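# Stand clear bottle upright on white plate

## Task

Put the clear bottle on the white plate, standing upright, without disturbing anything else, and finish with neither gripper touching the case, the amber bottle or the clear bottle.

## Robot and tools

Robot: two arms, left_arm and right_arm, each ending in a parallel two-finger gripper. Fingers extend along the gripper's +z axis and close along its y axis. The reported end_effector_position sits between the finger pads, roughly 1 cm short of the tips.

Frame: a single scene frame, in metres. Origin at table-top height, halfway between the two arms' nominal bases; +z is up, +x points out over the table, and left_arm is on the +y side (arm names do not match image left/right). Real bases are offset from nominal; a BASES line, if shown, gives their calibrated places. Reported positions and orientations can be off by a few cm, more at long reach.

Row format (used by every motion call): 16 numbers, always for both arms even if one stays still. First left_arm: x, y, z, qw, qx, qy, qz, opening; then right_arm in the same order. x, y, z is an absolute target for end_effector_position in metres; the quaternion is an absolute target orientation, w first, in the scene frame. Opening runs from -1 (closed) to +1 (fully open, 0.094 m). To hold an arm still, resend its last reported position and a fixed quaternion plus its desired opening in every row; do not copy a drifted reported quaternion.

execute_actions: argument actions, a list holding at most one item, plus optional cameras. Empty list = look: returns current state with pictures. {"rows": [...], "steps": n} = act: 1 to 15 rows, n at most 15 control steps of 1/30 s (default 15); each row lasts one step and the final row repeats. Rejected if any target lies more than 0.6 m from that arm's last reported position along any gripper axis. {"steps": n} alone = wait up to 300 steps, counted from the previous result, so reply time is included. Acts need at least 3 steps; the result is taken 3 steps before the end and the rest run afterwards. Pictures only come if actions is empty or cameras requests them.

move: target is one row or a list of up to 15 rows (absolute poses, no 0.6 m rule). Grippers travel straight lines, all finishing together, lasting 0.5 s minimum and cut off at 10 s total. speed is in m/s, 0.002 to 0.5, default 0.25 (rotation limited to twice that in rad/s); one value or one per target. blend, in m, rounds corners of a multi-row path (default 0 = stop at each). blocking=false returns about 0.5 s after start while motion continues. Openings in the first row are sent at the start; openings in later rows are applied only after everything comes to rest at that row. Paths ignore obstacles and the other arm. Faster motion means more lag, overshoot and harder contacts; aiming past a contact presses harder. Avoid paths near an arm's own base (it can flip the shoulder posture); route around it. Result adds a move: line: done, off_target, moving, held or fault, naming the arms concerned, plus limits (paced = the sent pose was clipped; held = steps withheld by a check). An unnamed arm is done, meaning at rest within 10 mm and 2 degrees. Done does not prove there is no contact.

wait: seconds, 0 to 10; lets a running move continue, ends early if it finishes. stop: brakes a running move (needs braking room; fingers keep moving). zoom_image: camera (cam_high, cam_low, cam_left_wrist, cam_right_wrist) and region [x0, y0, x1, y1] in pixels, top-left origin, at most 504x504, from that camera's latest picture. finished_scene: scene = the current scene's number; ends the scene for good.

Controller: each step the command is clipped to within 100 mm and 20 degrees of the measured pose, then solved by damped inverse kinematics, position before orientation. Friction and weight can leave a gripper a cm or more off its command without any contact. Tiny moves may not start. Hand target in results is what the controller now drives toward. A held step keeps being retried.

Grip: grip_measured uses the opening scale; empty it reads up to ~1.6 mm wide. On a hard object it reads up to ~3 mm (0.064) under the object width, more for small or round items. Force limit (about 50-64 N per pad) is reached roughly 0.05 below the touch reading (0.11+ for round items). Release by commanding well above grip_measured. grip_effort_nm is motor effort in N m, negative = closing; it is not pad force and retains offset at rest.

Other result lines: Joint positions (six joints plus gripper opening in metres), Joint velocities ('within noise' means still), joint torques (include gravity; joints 3 and 4 wrap at ±28 N m), Time used. Joint ranges in rad: waist -2.880..2.880, shoulder 0..3.142, elbow 0..3.019 (straight 2.964), wrist pitch -1.693..1.571, wrist yaw -1.571..1.571, wrist roll -2.094..2.094.

Cameras: cam_high, cam_low (fixed) and the two wrist cameras, all 672x504, with the calibration given (K, distortion, T_world_to_cam); fixed cameras may be slightly shifted, wrist images can lag during motion.

Avoid: dropping or knocking anything, especially off the table; releasing objects while they move; fast impacts; squeezing the arms into each other (can end the scene); pushing toward unreachable poses or long stretched holds, which heat motors (MOTOR HOT at 85 °C, fault and arm collapse at 100 °C). Occasional external tugs or pushes may occur.

Each tool is called after "Call:" as name([rows], argument=value, ...), one row to a line, values as JSON.

## Session

Call:
execute_actions(actions=[])

Scene clock: 0.00 s of 4110.00 s.
left_arm: end_effector_position=(+0.8557, +0.2927, +0.3181) grip_measured=+1.000 grip_effort_nm=n/a end_effector_quat_wxyz=(+0.606, +0.311, +0.725, +0.108) | right_arm: end_effector_position=(+0.2796, -0.7614, +0.3957) grip_measured=+1.000 grip_effort_nm=n/a end_effector_quat_wxyz=(+0.666, +0.334, +0.582, -0.327)
Joint positions: left_arm=[0.126 1.962 1.694 0.006 0.352 0.673 0.094] | right_arm=[-0.877 1.101 0.693 0.509 0.083 0.056 0.094]
Joint velocities: within noise
Joint torques (N m): no reading
Motor temperatures (°C): left_arm=[29 27 30 28 30 25 29] | right_arm=[28 30 29 28 29 27 28]
Heat: left arm: hottest elbow 30 °C; right arm: hottest shoulder 30 °C.
Hand target: left_arm +0.8592, +0.2932, +0.3460; +0.621, +0.310, +0.710, +0.117 | right_arm +0.2816, -0.7639, +0.4146; +0.676, +0.329, +0.570, -0.331

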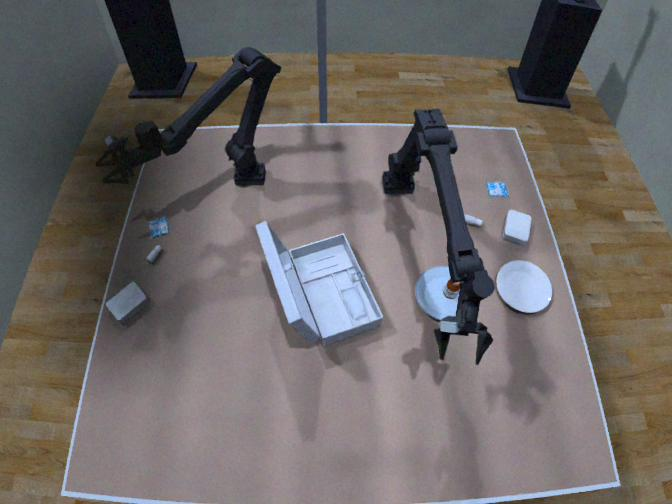

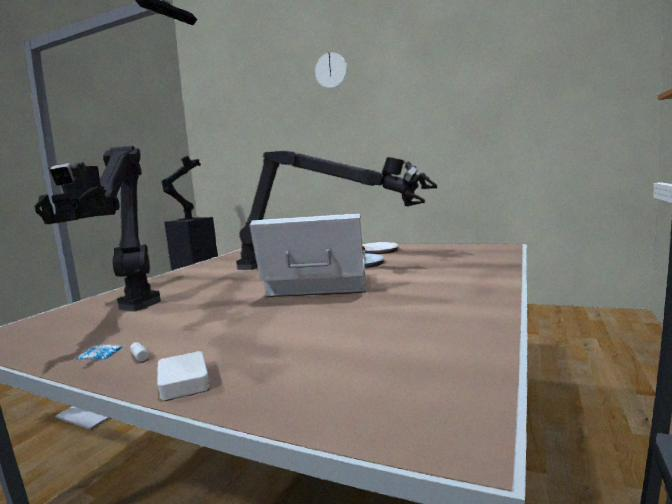

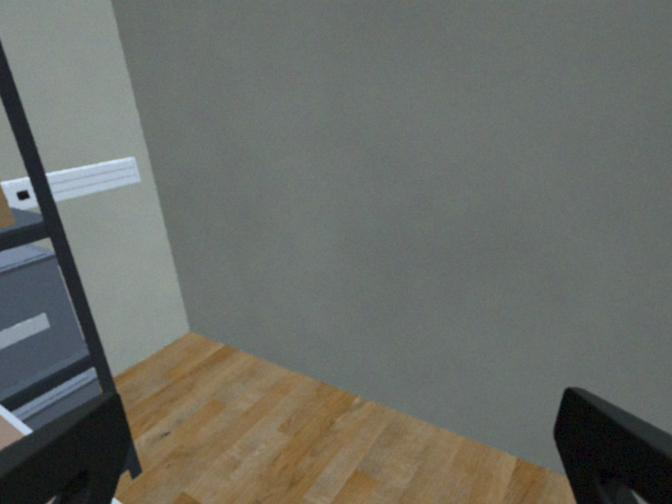

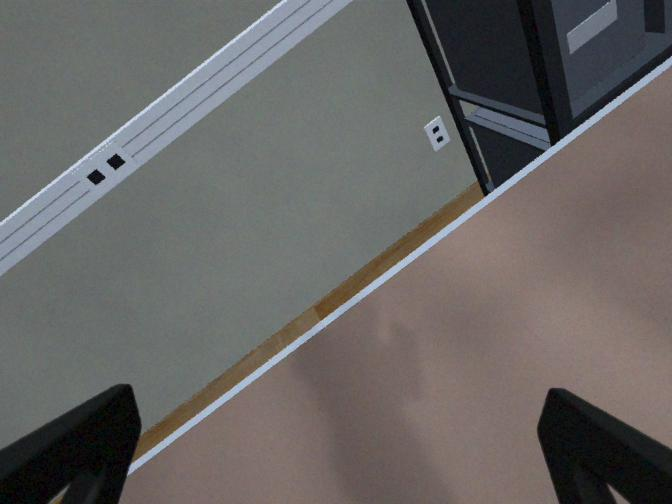

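Call:
zoom_image(camera="cam_high", region=[250, 220, 400, 350])

Call:
zoom_image(camera="cam_high", region=[400, 170, 560, 340])

Call:
zoom_image(camera="cam_high", region=[90, 200, 220, 340])

Scaled by 3.360 from the camera's 672x504 image, which has a finer 960x720 frame.

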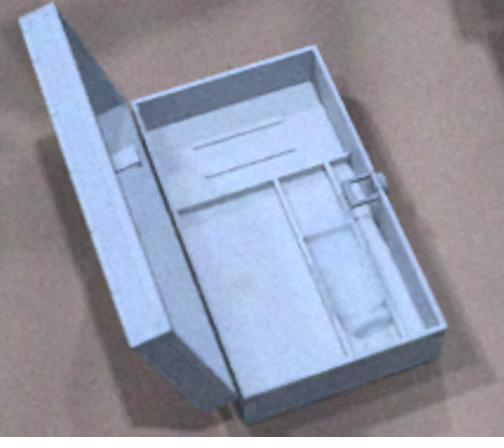

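Scaled by 2.965 from the camera's 672x504 image, which has a finer 960x720 frame.

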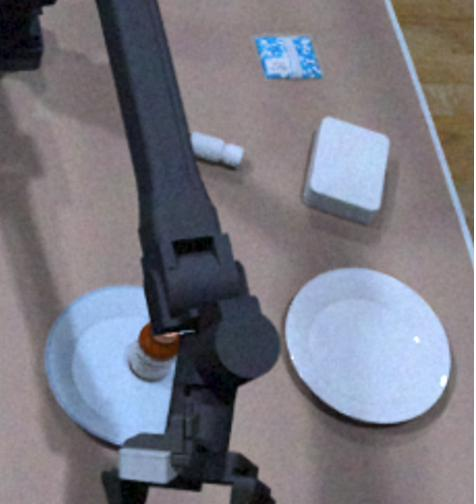

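Scaled by 3.600 from the camera's 672x504 image, which has a finer 960x720 frame.

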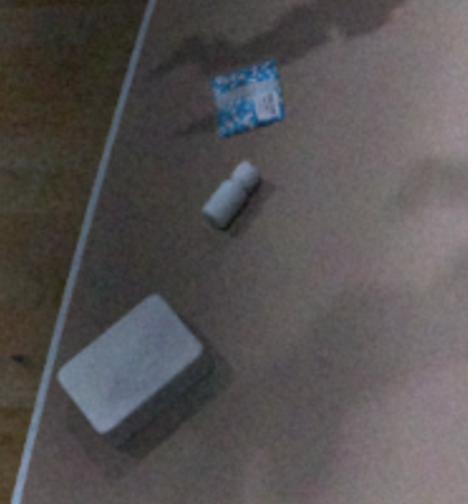

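Call:
move(target=[0.59,0.07,0.27,0,-0.144,0.989,0,1,0.2816,-0.7639,0.4146,0.676,0.329,0.570,-0.331,1], speed=0.5)

Call:
zoom_image(camera="cam_left_wrist", region=[90, 50, 590, 500])

Call:
zoom_image(camera="cam_high", region=[400, 170, 560, 340])

Scene clock: 3.20 s of 4110.00 s.
left_arm: end_effector_position=(+0.5788, +0.0774, +0.2479) grip_measured=+1.000 grip_effort_nm=-0.007 end_effector_quat_wxyz=(-0.022, -0.141, +0.990, +0.011) | right_arm: end_effector_position=(+0.2796, -0.7614, +0.3957) grip_measured=+1.000 grip_effort_nm=0.012 end_effector_quat_wxyz=(+0.666, +0.334, +0.582, -0.327)
Joint positions: left_arm=[-0.299 1.883 1.876 -1.613 -0.002 -0.573 0.094] | right_arm=[-0.877 1.101 0.693 0.509 0.083 0.056 0.094]
Joint velocities: within noise
Joint torques (N m): left_arm=[-1.08 -20.19 12.82 -0.01 0.06 -0.02] | right_arm=[0.44 -4.25 13.85 2.63 -0.01 0.04]
Motor temperatures (°C): left_arm=[29 28 31 28 30 25 29] | right_arm=[28 30 30 28 29 27 28]
Heat: left arm: hottest elbow 31 °C; right arm: hottest shoulder 30 °C.
Hand target: left_arm +0.5888, +0.0703, +0.2698; +0.000, -0.144, +0.990, +0.000 | right_arm +0.2812, -0.7635, +0.4144; +0.676, +0.329, +0.570, -0.331
Off the commanded pose: left_arm 0.026 m, 3 deg | right_arm 0.019 m, 2 deg.
Kept back: nothing.
move: off_target (left_arm, right_arm)
camera_calibration:
cam_left_wrist: T_world_to_cam=[[0.287128, -0.956903, -0.043524, -0.0788971], [-0.856109, -0.276736, 0.436456, 0.450051], [-0.429691, -0.0880576, -0.898672, 0.564278], [0, 0, 0, 1]] pos_world=[0.650412, 0.0987375, 0.30724]

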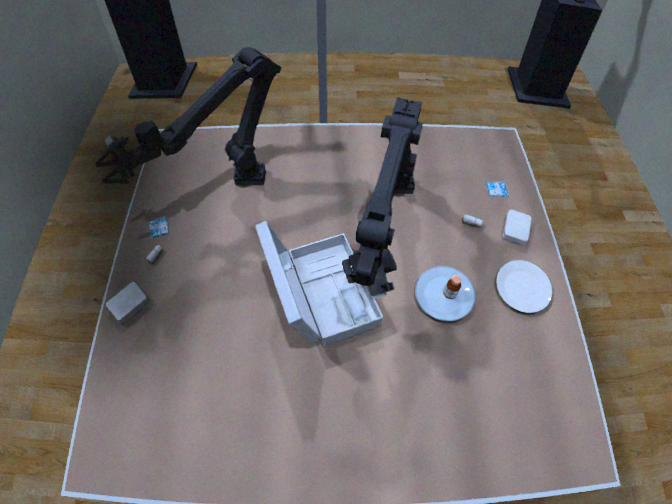

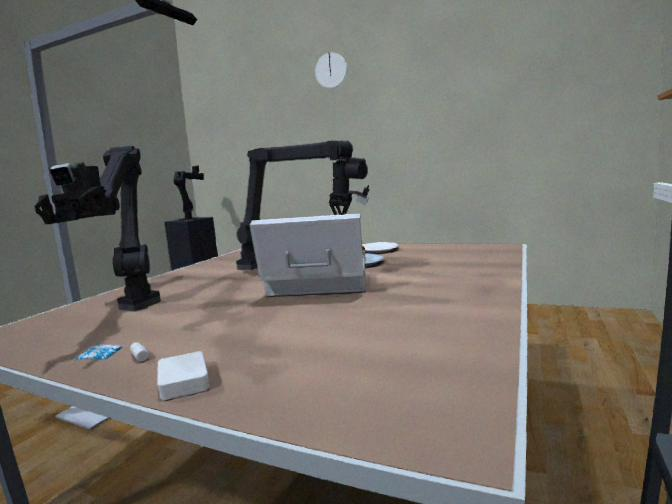

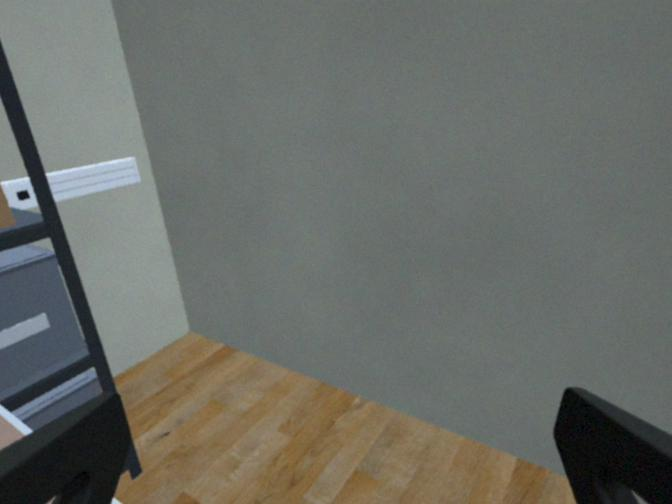

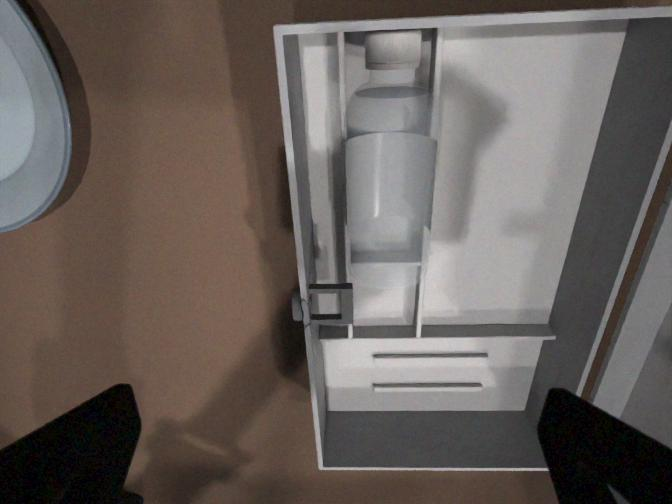

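Scaled by 1.008 from the camera's 672x504 image, which has a finer 960x720 frame.

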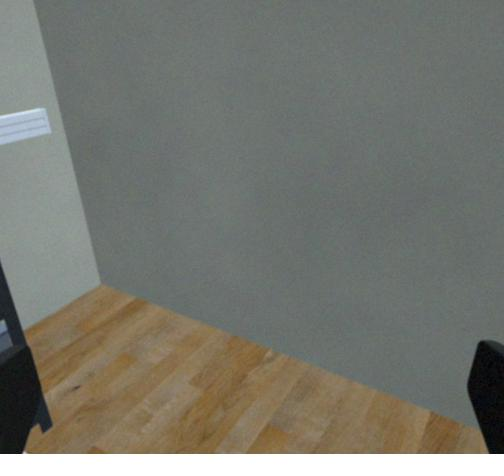

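Scaled by 2.965 from the camera's 672x504 image, which has a finer 960x720 frame.

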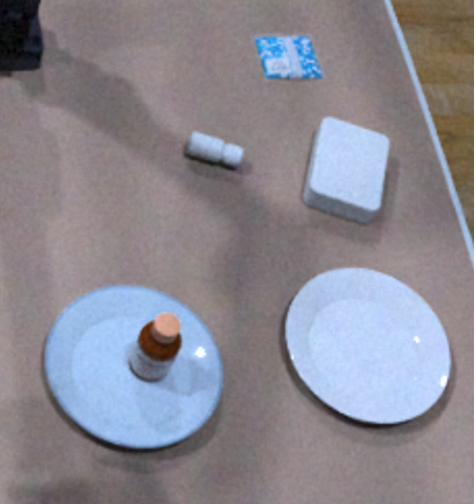

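Call:
move(target=[0.595,0.047,0.155,0.015,-0.166,0.986,-0.01,0.55,0.2816,-0.7639,0.4146,0.676,0.329,0.570,-0.331,1], speed=0.25)

Call:
zoom_image(camera="cam_left_wrist", region=[90, 50, 590, 500])

Scene clock: 4.73 s of 4110.00 s.
left_arm: end_effector_position=(+0.5923, +0.0536, +0.1450) grip_measured=+0.553 grip_effort_nm=-0.164 end_effector_quat_wxyz=(+0.003, -0.164, +0.986, -0.002) | right_arm: end_effector_position=(+0.2796, -0.7614, +0.3957) grip_measured=+1.000 grip_effort_nm=0.012 end_effector_quat_wxyz=(+0.666, +0.334, +0.582, -0.327)
Joint positions: left_arm=[-0.33 1.938 1.687 -1.314 0 -0.652 0.073] | right_arm=[-0.877 1.101 0.693 0.509 0.083 0.056 0.094]
Joint velocities: within noise
Joint torques (N m): left_arm=[-1.2 -21.95 8.5 0.9 0.1 -0.01] | right_arm=[0.38 -4.19 13.82 2.66 -0.01 0.04]
Motor temperatures (°C): left_arm=[29 28 32 28 30 25 29] | right_arm=[28 30 31 28 29 27 28]
Heat: left arm: hottest elbow 32 °C; right arm: hottest elbow 31 °C.
Hand target: left_arm +0.5948, +0.0470, +0.1551; +0.015, -0.166, +0.986, -0.010 | right_arm +0.2812, -0.7635, +0.4144; +0.676, +0.329, +0.570, -0.331
Off the commanded pose: left_arm 0.012 m, 2 deg | right_arm 0.019 m, 2 deg.
Kept back: nothing.
move: off_target (left_arm, right_arm)
camera_calibration:
cam_left_wrist: T_world_to_cam=[[0.333551, -0.94267, -0.0107924, -0.143028], [-0.864106, -0.310289, 0.396286, 0.512278], [-0.376916, -0.122856, -0.918064, 0.448961], [0, 0, 0, 1]] pos_world=[0.65959, 0.0792837, 0.207623]

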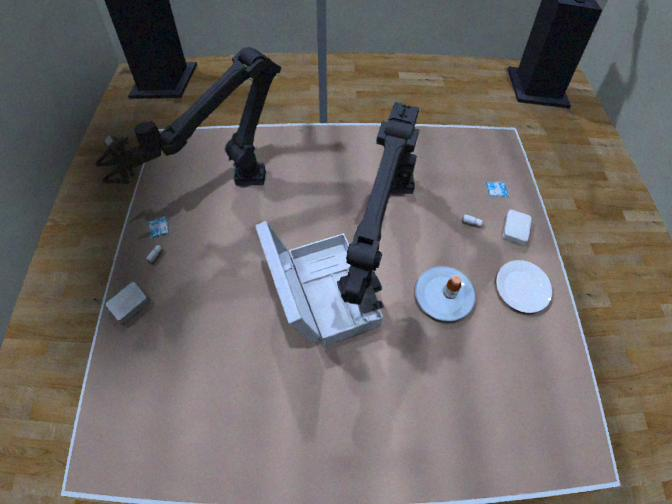

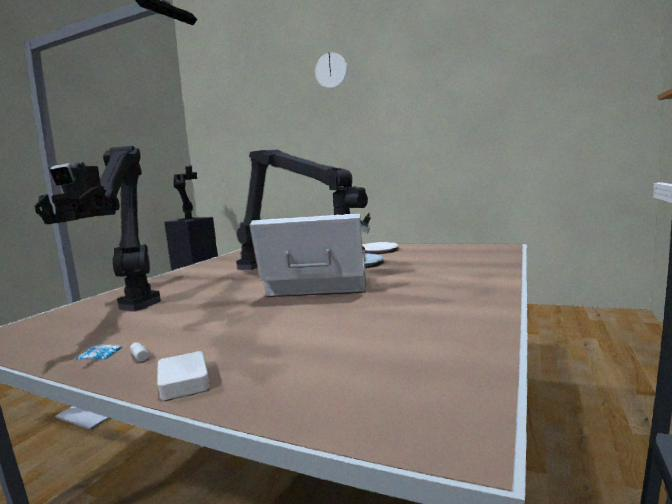

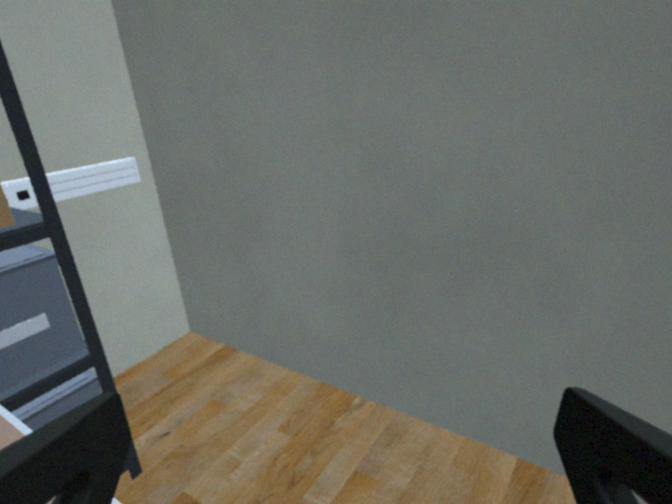

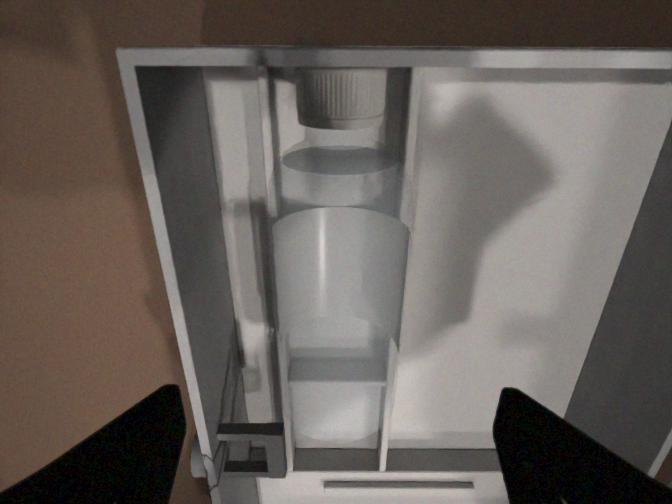

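Scaled by 1.008 from the camera's 672x504 image, which has a finer 960x720 frame.

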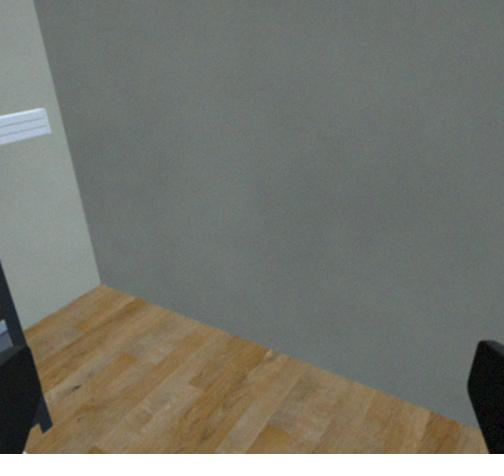

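Call:
move([
  [0.589,0.0455,0.057,0.014,-0.166,0.986,-0.01,0.55,0.2816,-0.7639,0.4146,0.676,0.329,0.570,-0.331,1],
  [0.589,0.0455,0.057,0.014,-0.166,0.986,-0.01,0.05,0.2816,-0.7639,0.4146,0.676,0.329,0.570,-0.331,1],
], speed=0.12, cameras=["cam_left_wrist","cam_high"])

Scene clock: 6.77 s of 4110.00 s.
left_arm: end_effector_position=(+0.5886, +0.0514, +0.0535) grip_measured=+0.188 grip_effort_nm=-1.028 end_effector_quat_wxyz=(+0.009, -0.166, +0.986, -0.008) | right_arm: end_effector_position=(+0.2796, -0.7614, +0.3957) grip_measured=+1.000 grip_effort_nm=0.012 end_effector_quat_wxyz=(+0.666, +0.334, +0.582, -0.327)
Joint positions: left_arm=[-0.334 2.005 1.538 -1.079 0.006 -0.661 0.056] | right_arm=[-0.877 1.101 0.693 0.509 0.083 0.056 0.094]
Joint velocities: within noise
Joint torques (N m): left_arm=[-1.32 -21.19 7.62 0.55 -0.12 0] | right_arm=[0.44 -4.13 13.83 2.65 -0.01 0.05]
Motor temperatures (°C): left_arm=[29 29 32 28 30 25 29] | right_arm=[28 30 31 28 29 27 28]
Heat: left arm: hottest elbow 32 °C; right arm: hottest elbow 31 °C.
Hand target: left_arm +0.5890, +0.0456, +0.0570; +0.014, -0.166, +0.986, -0.010 | right_arm +0.2812, -0.7635, +0.4144; +0.676, +0.329, +0.570, -0.331
Off the commanded pose: left_arm 0.007 m, 1 deg | right_arm 0.019 m, 2 deg.
Kept back: nothing.
move: off_target (right_arm)
camera_calibration:
cam_left_wrist: T_world_to_cam=[[0.338183, -0.941067, 0.00511454, -0.148531], [-0.868647, -0.310058, 0.386415, 0.547894], [-0.362056, -0.135122, -0.922311, 0.355454], [0, 0, 0, 1]] pos_world=[0.654851, 0.0781308, 0.116884]
Images, in order (width x height): cam_high 672x504, cam_left_wrist 672x504.

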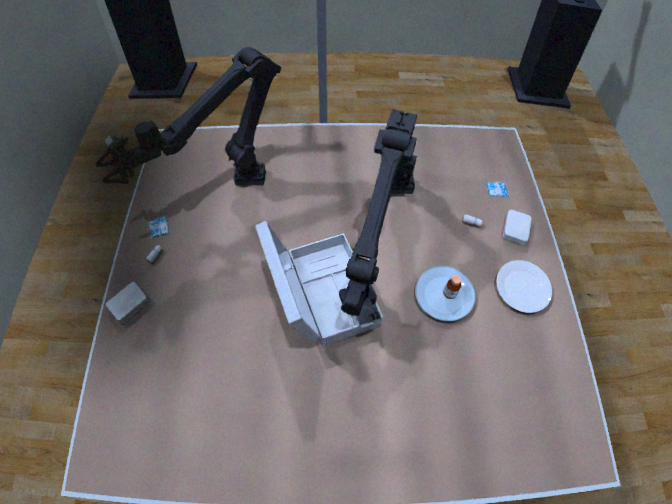

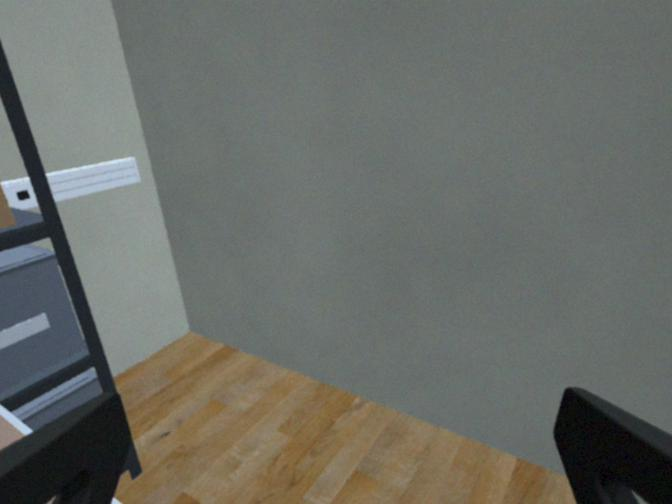

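Call:
move([
  [0.589,0.0455,0.25,0.014,-0.166,0.986,-0.01,0.05,0.2816,-0.7639,0.4146,0.676,0.329,0.570,-0.331,1],
  [0.54,0.655,0.26,0.680,-0.192,0.680,0.192,0.05,0.2816,-0.7639,0.4146,0.676,0.329,0.570,-0.331,1],
], speed=[0.25,0.4], blend=0.05)

Call:
zoom_image(camera="cam_high", region=[400, 170, 580, 350])

Call:
zoom_image(camera="cam_low", region=[340, 130, 480, 280])

Scene clock: 10.47 s of 4110.00 s.
left_arm: end_effector_position=(+0.5196, +0.6446, +0.1953) grip_measured=+0.188 grip_effort_nm=-1.028 end_effector_quat_wxyz=(+0.633, -0.213, +0.723, +0.177) | right_arm: end_effector_position=(+0.2796, -0.7614, +0.3957) grip_measured=+1.000 grip_effort_nm=0.007 end_effector_quat_wxyz=(+0.666, +0.334, +0.582, -0.327)
Joint positions: left_arm=[0.729 1.72 0.851 0.73 0.176 0.011 0.056] | right_arm=[-0.877 1.101 0.693 0.509 0.083 0.056 0.094]
Joint velocities: within noise
Joint torques (N m): left_arm=[-1.08 -18.55 11.81 3.84 0.16 -0.04] | right_arm=[0.38 -4.25 13.82 2.63 0 0.04]
Motor temperatures (°C): left_arm=[29 29 33 28 30 25 29] | right_arm=[28 31 32 28 29 27 28]
Heat: left arm: hottest elbow 33 °C; right arm: hottest elbow 32 °C.
Hand target: left_arm +0.5358, +0.6516, +0.2601; +0.681, -0.192, +0.681, +0.192 | right_arm +0.2812, -0.7635, +0.4144; +0.676, +0.329, +0.570, -0.331
Off the commanded pose: left_arm 0.069 m, 8 deg | right_arm 0.019 m, 2 deg.
Kept back: nothing.
move: off_target (left_arm, right_arm)
camera_calibration:
cam_left_wrist: T_world_to_cam=[[0.545558, -0.837788, 0.0218649, 0.254692], [-0.427124, -0.300396, -0.852835, 0.623439], [0.721063, 0.455932, -0.521722, -0.480686], [0, 0, 0, 1]] pos_world=[0.473941, 0.619816, 0.275337]

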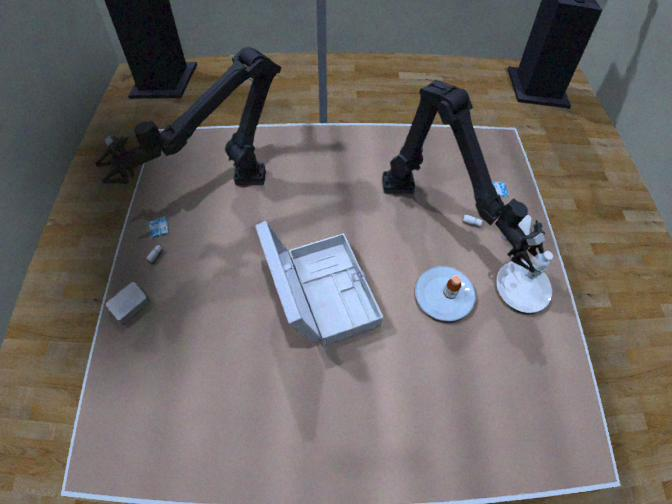

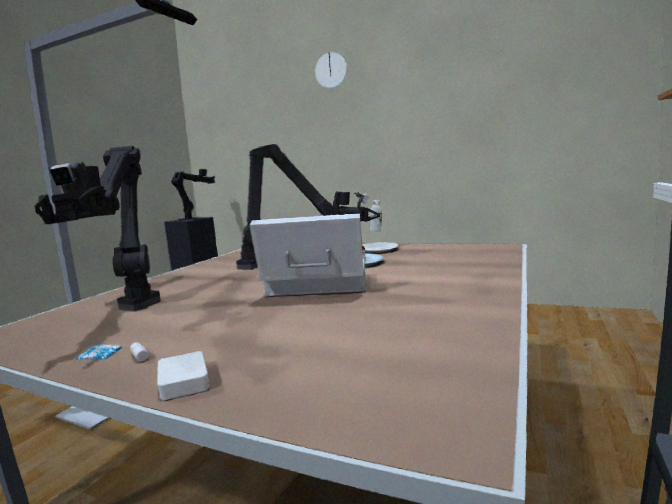

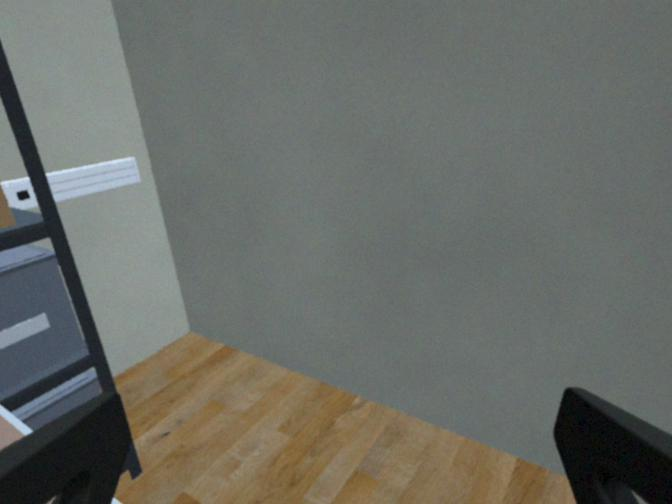

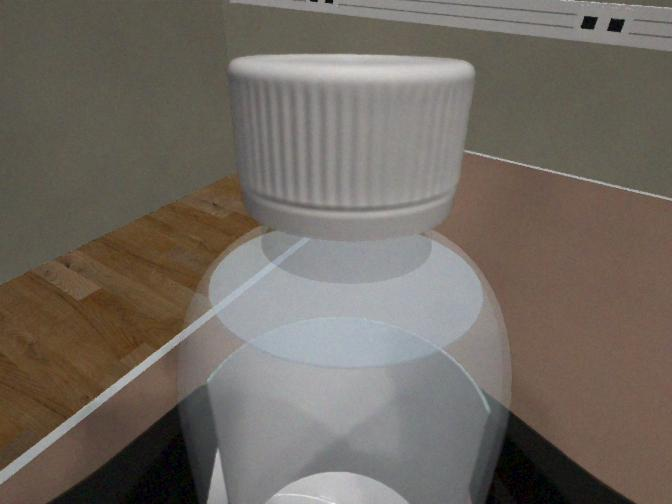

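Scaled by 2.800 from the camera's 672x504 image, which has a finer 960x720 frame.

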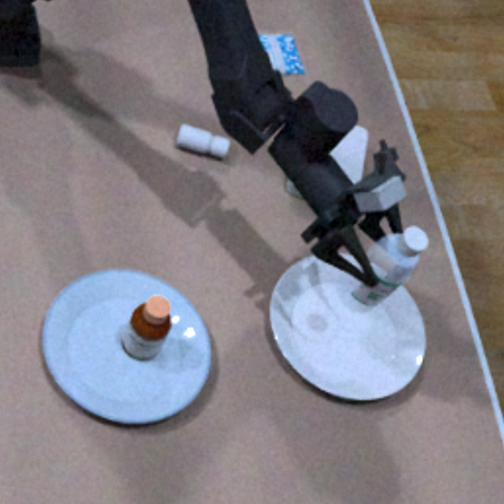

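Scaled by 3.360 from the camera's 672x504 image, which has a finer 960x720 frame.

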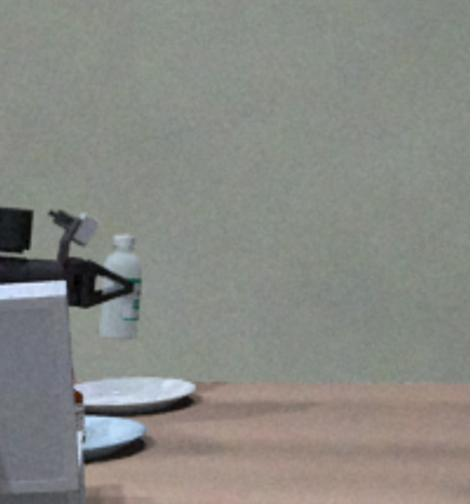

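Call:
move(target=[0.523,0.637,0.195,0.726,-0.178,0.631,0.205,0.05,0.2816,-0.7639,0.4146,0.676,0.329,0.570,-0.331,1], speed=0.15, cameras=["cam_high","cam_low"])

Call:
zoom_image(camera="cam_high", region=[480, 200, 580, 320])

Call:
zoom_image(camera="cam_low", region=[340, 170, 430, 280])

Scene clock: 12.17 s of 4110.00 s.
left_arm: end_effector_position=(+0.5141, +0.6396, +0.1539) grip_measured=+0.188 grip_effort_nm=-1.033 end_effector_quat_wxyz=(+0.696, -0.193, +0.663, +0.198) | right_arm: end_effector_position=(+0.2796, -0.7614, +0.3957) grip_measured=+1.000 grip_effort_nm=0.012 end_effector_quat_wxyz=(+0.666, +0.334, +0.582, -0.327)
Joint positions: left_arm=[0.729 1.928 0.803 1.173 0.176 -0.014 0.056] | right_arm=[-0.877 1.101 0.693 0.509 0.083 0.056 0.094]
Joint velocities: within noise
Joint torques (N m): left_arm=[-1.49 -19.31 6.3 3.82 -0.16 -0.02] | right_arm=[0.38 -4.19 13.82 2.65 -0.01 0.05]
Motor temperatures (°C): left_arm=[29 29 33 29 30 25 29] | right_arm=[28 31 33 28 29 27 28]
Heat: left arm: hottest elbow 33 °C; right arm: hottest elbow 33 °C.
Hand target: left_arm +0.5221, +0.6364, +0.1943; +0.726, -0.178, +0.631, +0.205 | right_arm +0.2812, -0.7635, +0.4144; +0.676, +0.329, +0.570, -0.331
Off the commanded pose: left_arm 0.042 m, 5 deg | right_arm 0.019 m, 2 deg.
Kept back: nothing.
move: off_target (left_arm, right_arm)
Images, in order (width x height): cam_high 672x504, cam_low 672x504.

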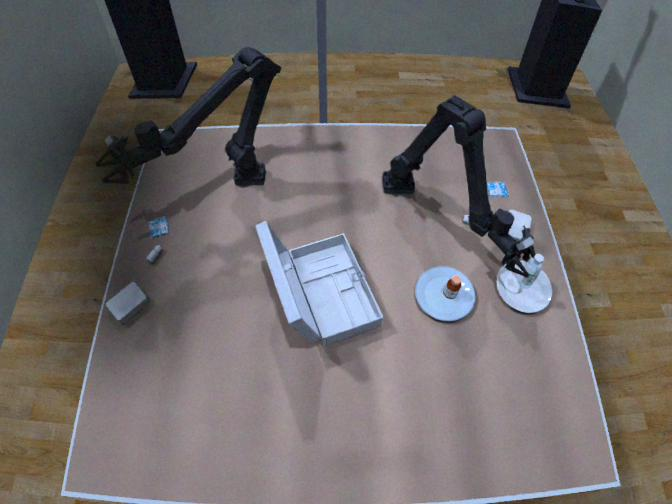

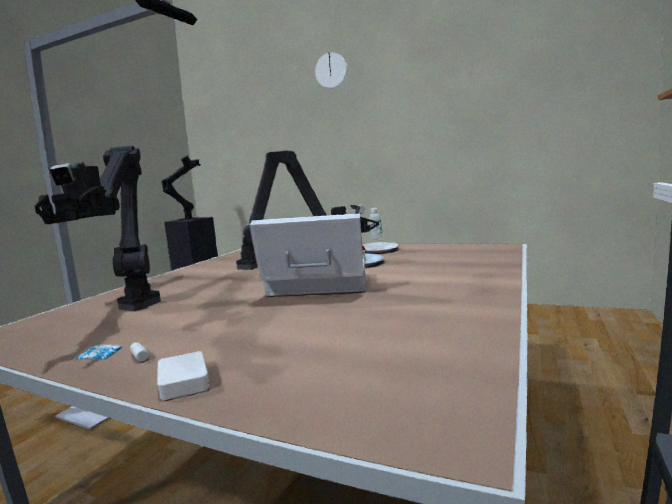

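Scaled by 4.200 from the camera's 672x504 image, which has a finer 960x720 frame.

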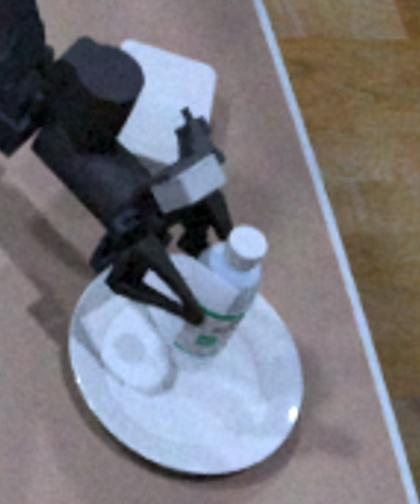

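Scaled by 4.582 from the camera's 672x504 image, which has a finer 960x720 frame.

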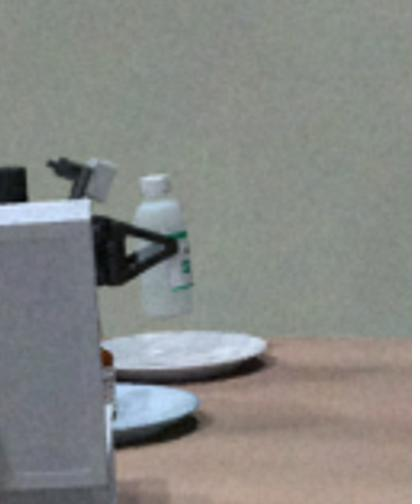

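Call:
move(target=[0.527,0.637,0.157,0.712,-0.183,0.647,0.2,0.05,0.2816,-0.7639,0.4146,0.676,0.329,0.570,-0.331,1], speed=0.1, cameras=["cam_high","cam_low"])

Call:
zoom_image(camera="cam_high", region=[480, 200, 580, 320])

Call:
zoom_image(camera="cam_low", region=[340, 170, 430, 280])

Scene clock: 13.23 s of 4110.00 s.
left_arm: end_effector_position=(+0.5150, +0.6367, +0.1232) grip_measured=+0.188 grip_effort_nm=-1.023 end_effector_quat_wxyz=(+0.684, -0.198, +0.675, +0.192) | right_arm: end_effector_position=(+0.2796, -0.7614, +0.3957) grip_measured=+1.000 grip_effort_nm=0.002 end_effector_quat_wxyz=(+0.666, +0.334, +0.582, -0.327)
Joint positions: left_arm=[0.724 1.988 0.803 1.196 0.172 -0.014 0.056] | right_arm=[-0.877 1.101 0.693 0.509 0.083 0.056 0.094]
Joint velocities: within noise
Joint torques (N m): left_arm=[-1.67 -18.32 6.41 3.79 -0.19 0.05] | right_arm=[0.38 -4.25 13.82 2.65 0 0.04]
Motor temperatures (°C): left_arm=[29 29 33 29 30 25 29] | right_arm=[28 31 33 28 29 27 28]
Heat: left arm: hottest elbow 33 °C; right arm: hottest elbow 33 °C.
Hand target: left_arm +0.5261, +0.6362, +0.1568; +0.712, -0.183, +0.647, +0.200 | right_arm +0.2812, -0.7635, +0.4144; +0.676, +0.329, +0.570, -0.331
Off the commanded pose: left_arm 0.036 m, 5 deg | right_arm 0.019 m, 2 deg.
Kept back: nothing.
move: off_target (left_arm, right_arm)
Images, in order (width x height): cam_high 672x504, cam_low 672x504.

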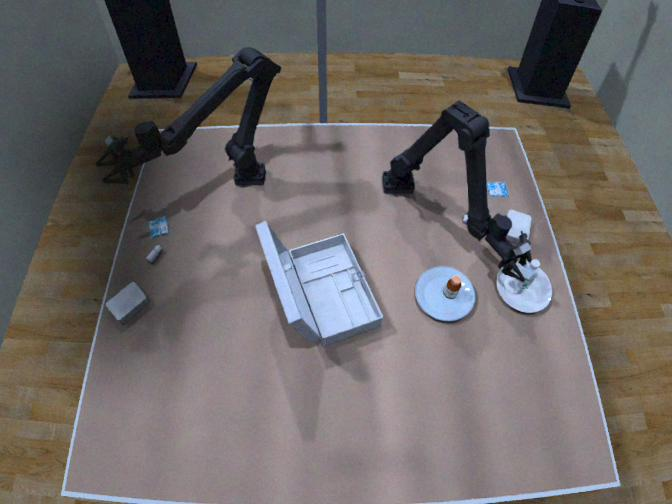

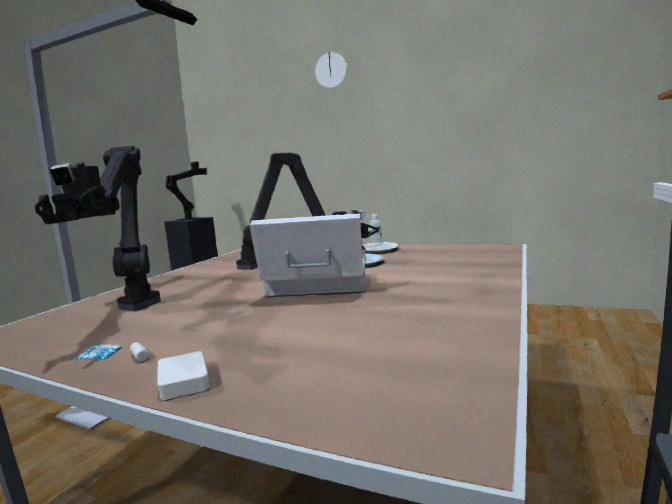

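Scaled by 4.200 from the camera's 672x504 image, which has a finer 960x720 frame.

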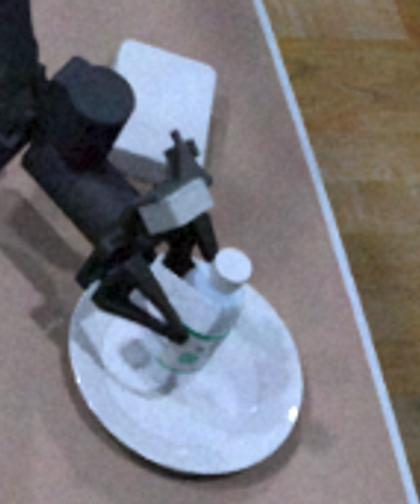

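Scaled by 4.582 from the camera's 672x504 image, which has a finer 960x720 frame.

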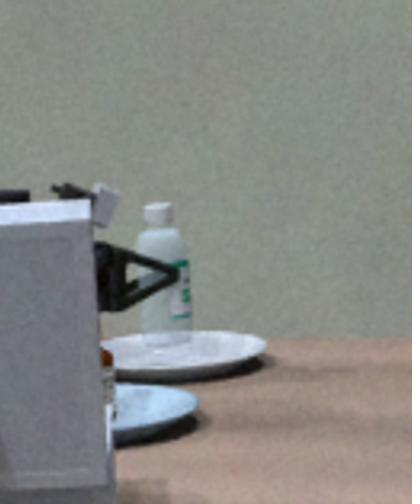

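Call:
move(target=[0.527,0.637,0.142,0.712,-0.183,0.647,0.2,0.05,0.2816,-0.7639,0.4146,0.676,0.329,0.570,-0.331,1], speed=0.04, cameras=["cam_high","cam_low"])

Call:
zoom_image(camera="cam_low", region=[340, 170, 430, 280])

Scene clock: 14.27 s of 4110.00 s.
left_arm: end_effector_position=(+0.5138, +0.6357, +0.1107) grip_measured=+0.188 grip_effort_nm=-1.028 end_effector_quat_wxyz=(+0.685, -0.198, +0.675, +0.192) | right_arm: end_effector_position=(+0.2796, -0.7614, +0.3957) grip_measured=+1.000 grip_effort_nm=0.007 end_effector_quat_wxyz=(+0.666, +0.334, +0.582, -0.327)
Joint positions: left_arm=[0.724 2.024 0.803 1.233 0.172 -0.014 0.056] | right_arm=[-0.877 1.101 0.693 0.509 0.083 0.056 0.094]
Joint velocities: within noise
Joint torques (N m): left_arm=[-1.49 -18.14 6.38 3.84 -0.17 0.05] | right_arm=[0.38 -4.19 13.81 2.65 -0.01 0.04]
Motor temperatures (°C): left_arm=[29 29 33 29 30 25 29] | right_arm=[28 31 33 28 29 27 28]
Heat: left arm: hottest elbow 33 °C; right arm: hottest elbow 33 °C.
Hand target: left_arm +0.5261, +0.6361, +0.1418; +0.712, -0.183, +0.647, +0.200 | right_arm +0.2812, -0.7635, +0.4144; +0.676, +0.329, +0.570, -0.331
Off the commanded pose: left_arm 0.034 m, 5 deg | right_arm 0.019 m, 2 deg.
Kept back: nothing.
move: off_target (left_arm, right_arm)
Images, in order (width x height): cam_high 672x504, cam_low 672x504.

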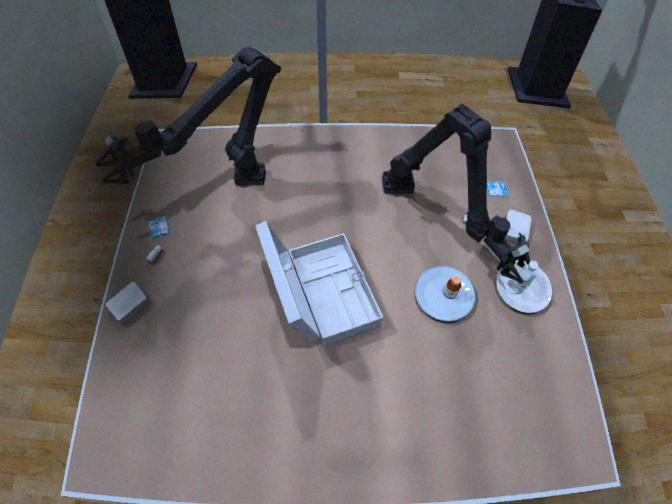

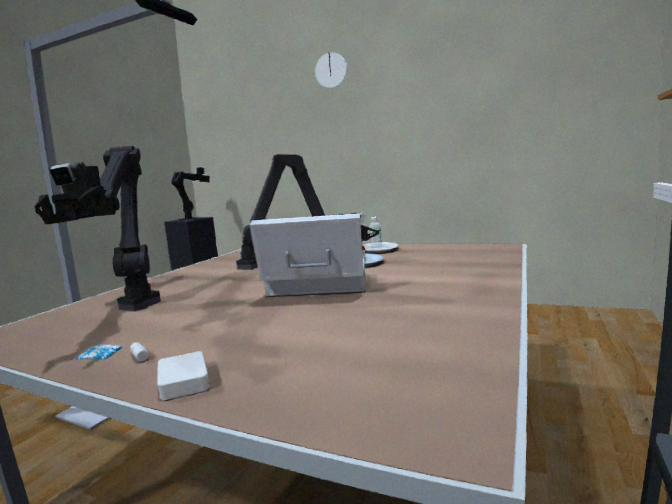

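Scaled by 4.582 from the camera's 672x504 image, which has a finer 960x720 frame.

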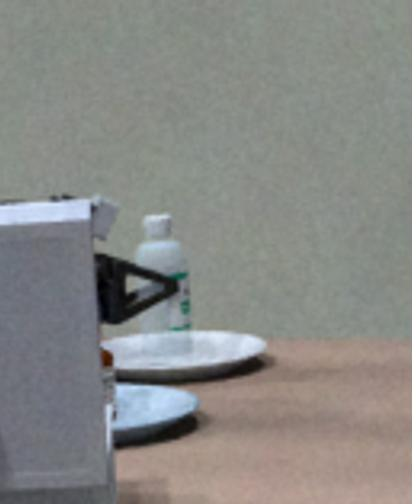

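Call:
move(target=[0.527,0.637,0.135,0.712,-0.183,0.647,0.2,0.05,0.2816,-0.7639,0.4146,0.676,0.329,0.570,-0.331,1], speed=0.03, cameras=["cam_high","cam_low"])

Call:
zoom_image(camera="cam_low", region=[350, 200, 420, 270])

Call:
zoom_image(camera="cam_high", region=[480, 220, 570, 320])

Scene clock: 15.30 s of 4110.00 s.
left_arm: end_effector_position=(+0.5132, +0.6351, +0.1052) grip_measured=+0.188 grip_effort_nm=-1.038 end_effector_quat_wxyz=(+0.685, -0.198, +0.674, +0.192) | right_arm: end_effector_position=(+0.2796, -0.7614, +0.3957) grip_measured=+1.000 grip_effort_nm=0.007 end_effector_quat_wxyz=(+0.666, +0.334, +0.582, -0.327)
Joint positions: left_arm=[0.724 2.041 0.803 1.251 0.172 -0.014 0.056] | right_arm=[-0.877 1.101 0.693 0.509 0.083 0.056 0.094]
Joint velocities: within noise
Joint torques (N m): left_arm=[-1.55 -18.02 6.43 3.88 -0.18 0.05] | right_arm=[0.38 -4.25 13.82 2.65 -0.01 0.04]
Motor temperatures (°C): left_arm=[29 30 33 29 30 25 29] | right_arm=[28 31 34 28 29 27 28]
Heat: left arm: hottest elbow 33 °C; right arm: hottest elbow 34 °C.
Hand target: left_arm +0.5260, +0.6361, +0.1349; +0.712, -0.183, +0.647, +0.200 | right_arm +0.2812, -0.7635, +0.4144; +0.676, +0.329, +0.570, -0.331
Off the commanded pose: left_arm 0.033 m, 5 deg | right_arm 0.019 m, 2 deg.
Kept back: nothing.
move: off_target (left_arm, right_arm)
Images, in order (width x height): cam_high 672x504, cam_low 672x504.

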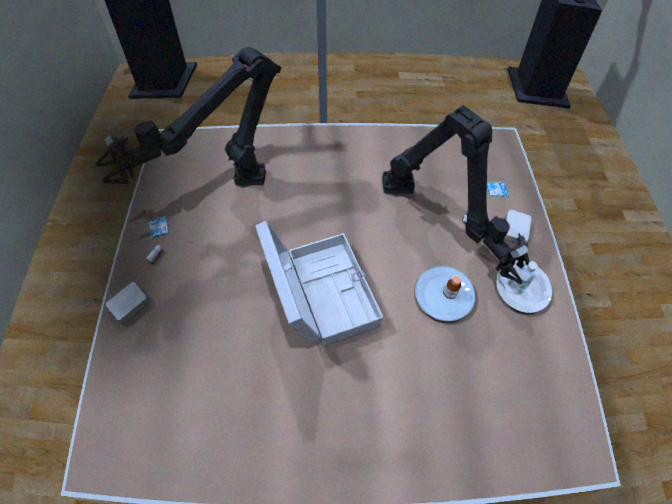

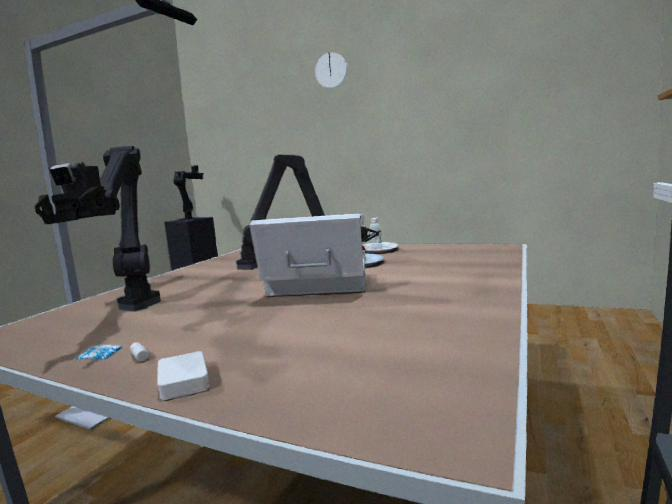

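Scaled by 7.200 from the camera's 672x504 image, which has a finer 960x720 frame.

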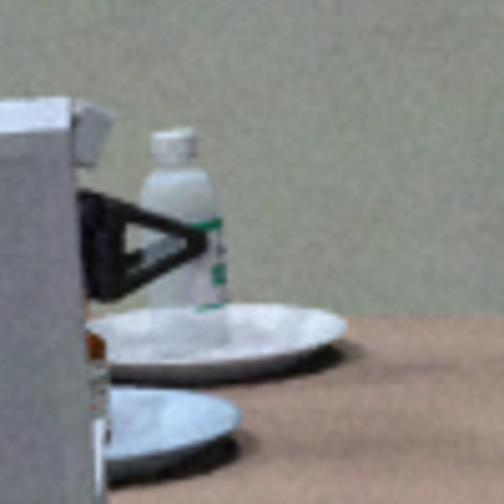

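Scaled by 5.040 from the camera's 672x504 image, which has a finer 960x720 frame.

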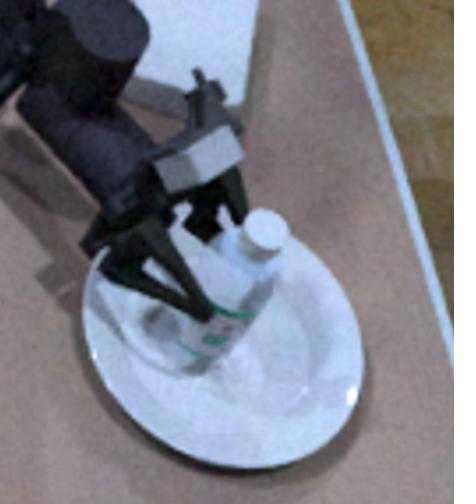

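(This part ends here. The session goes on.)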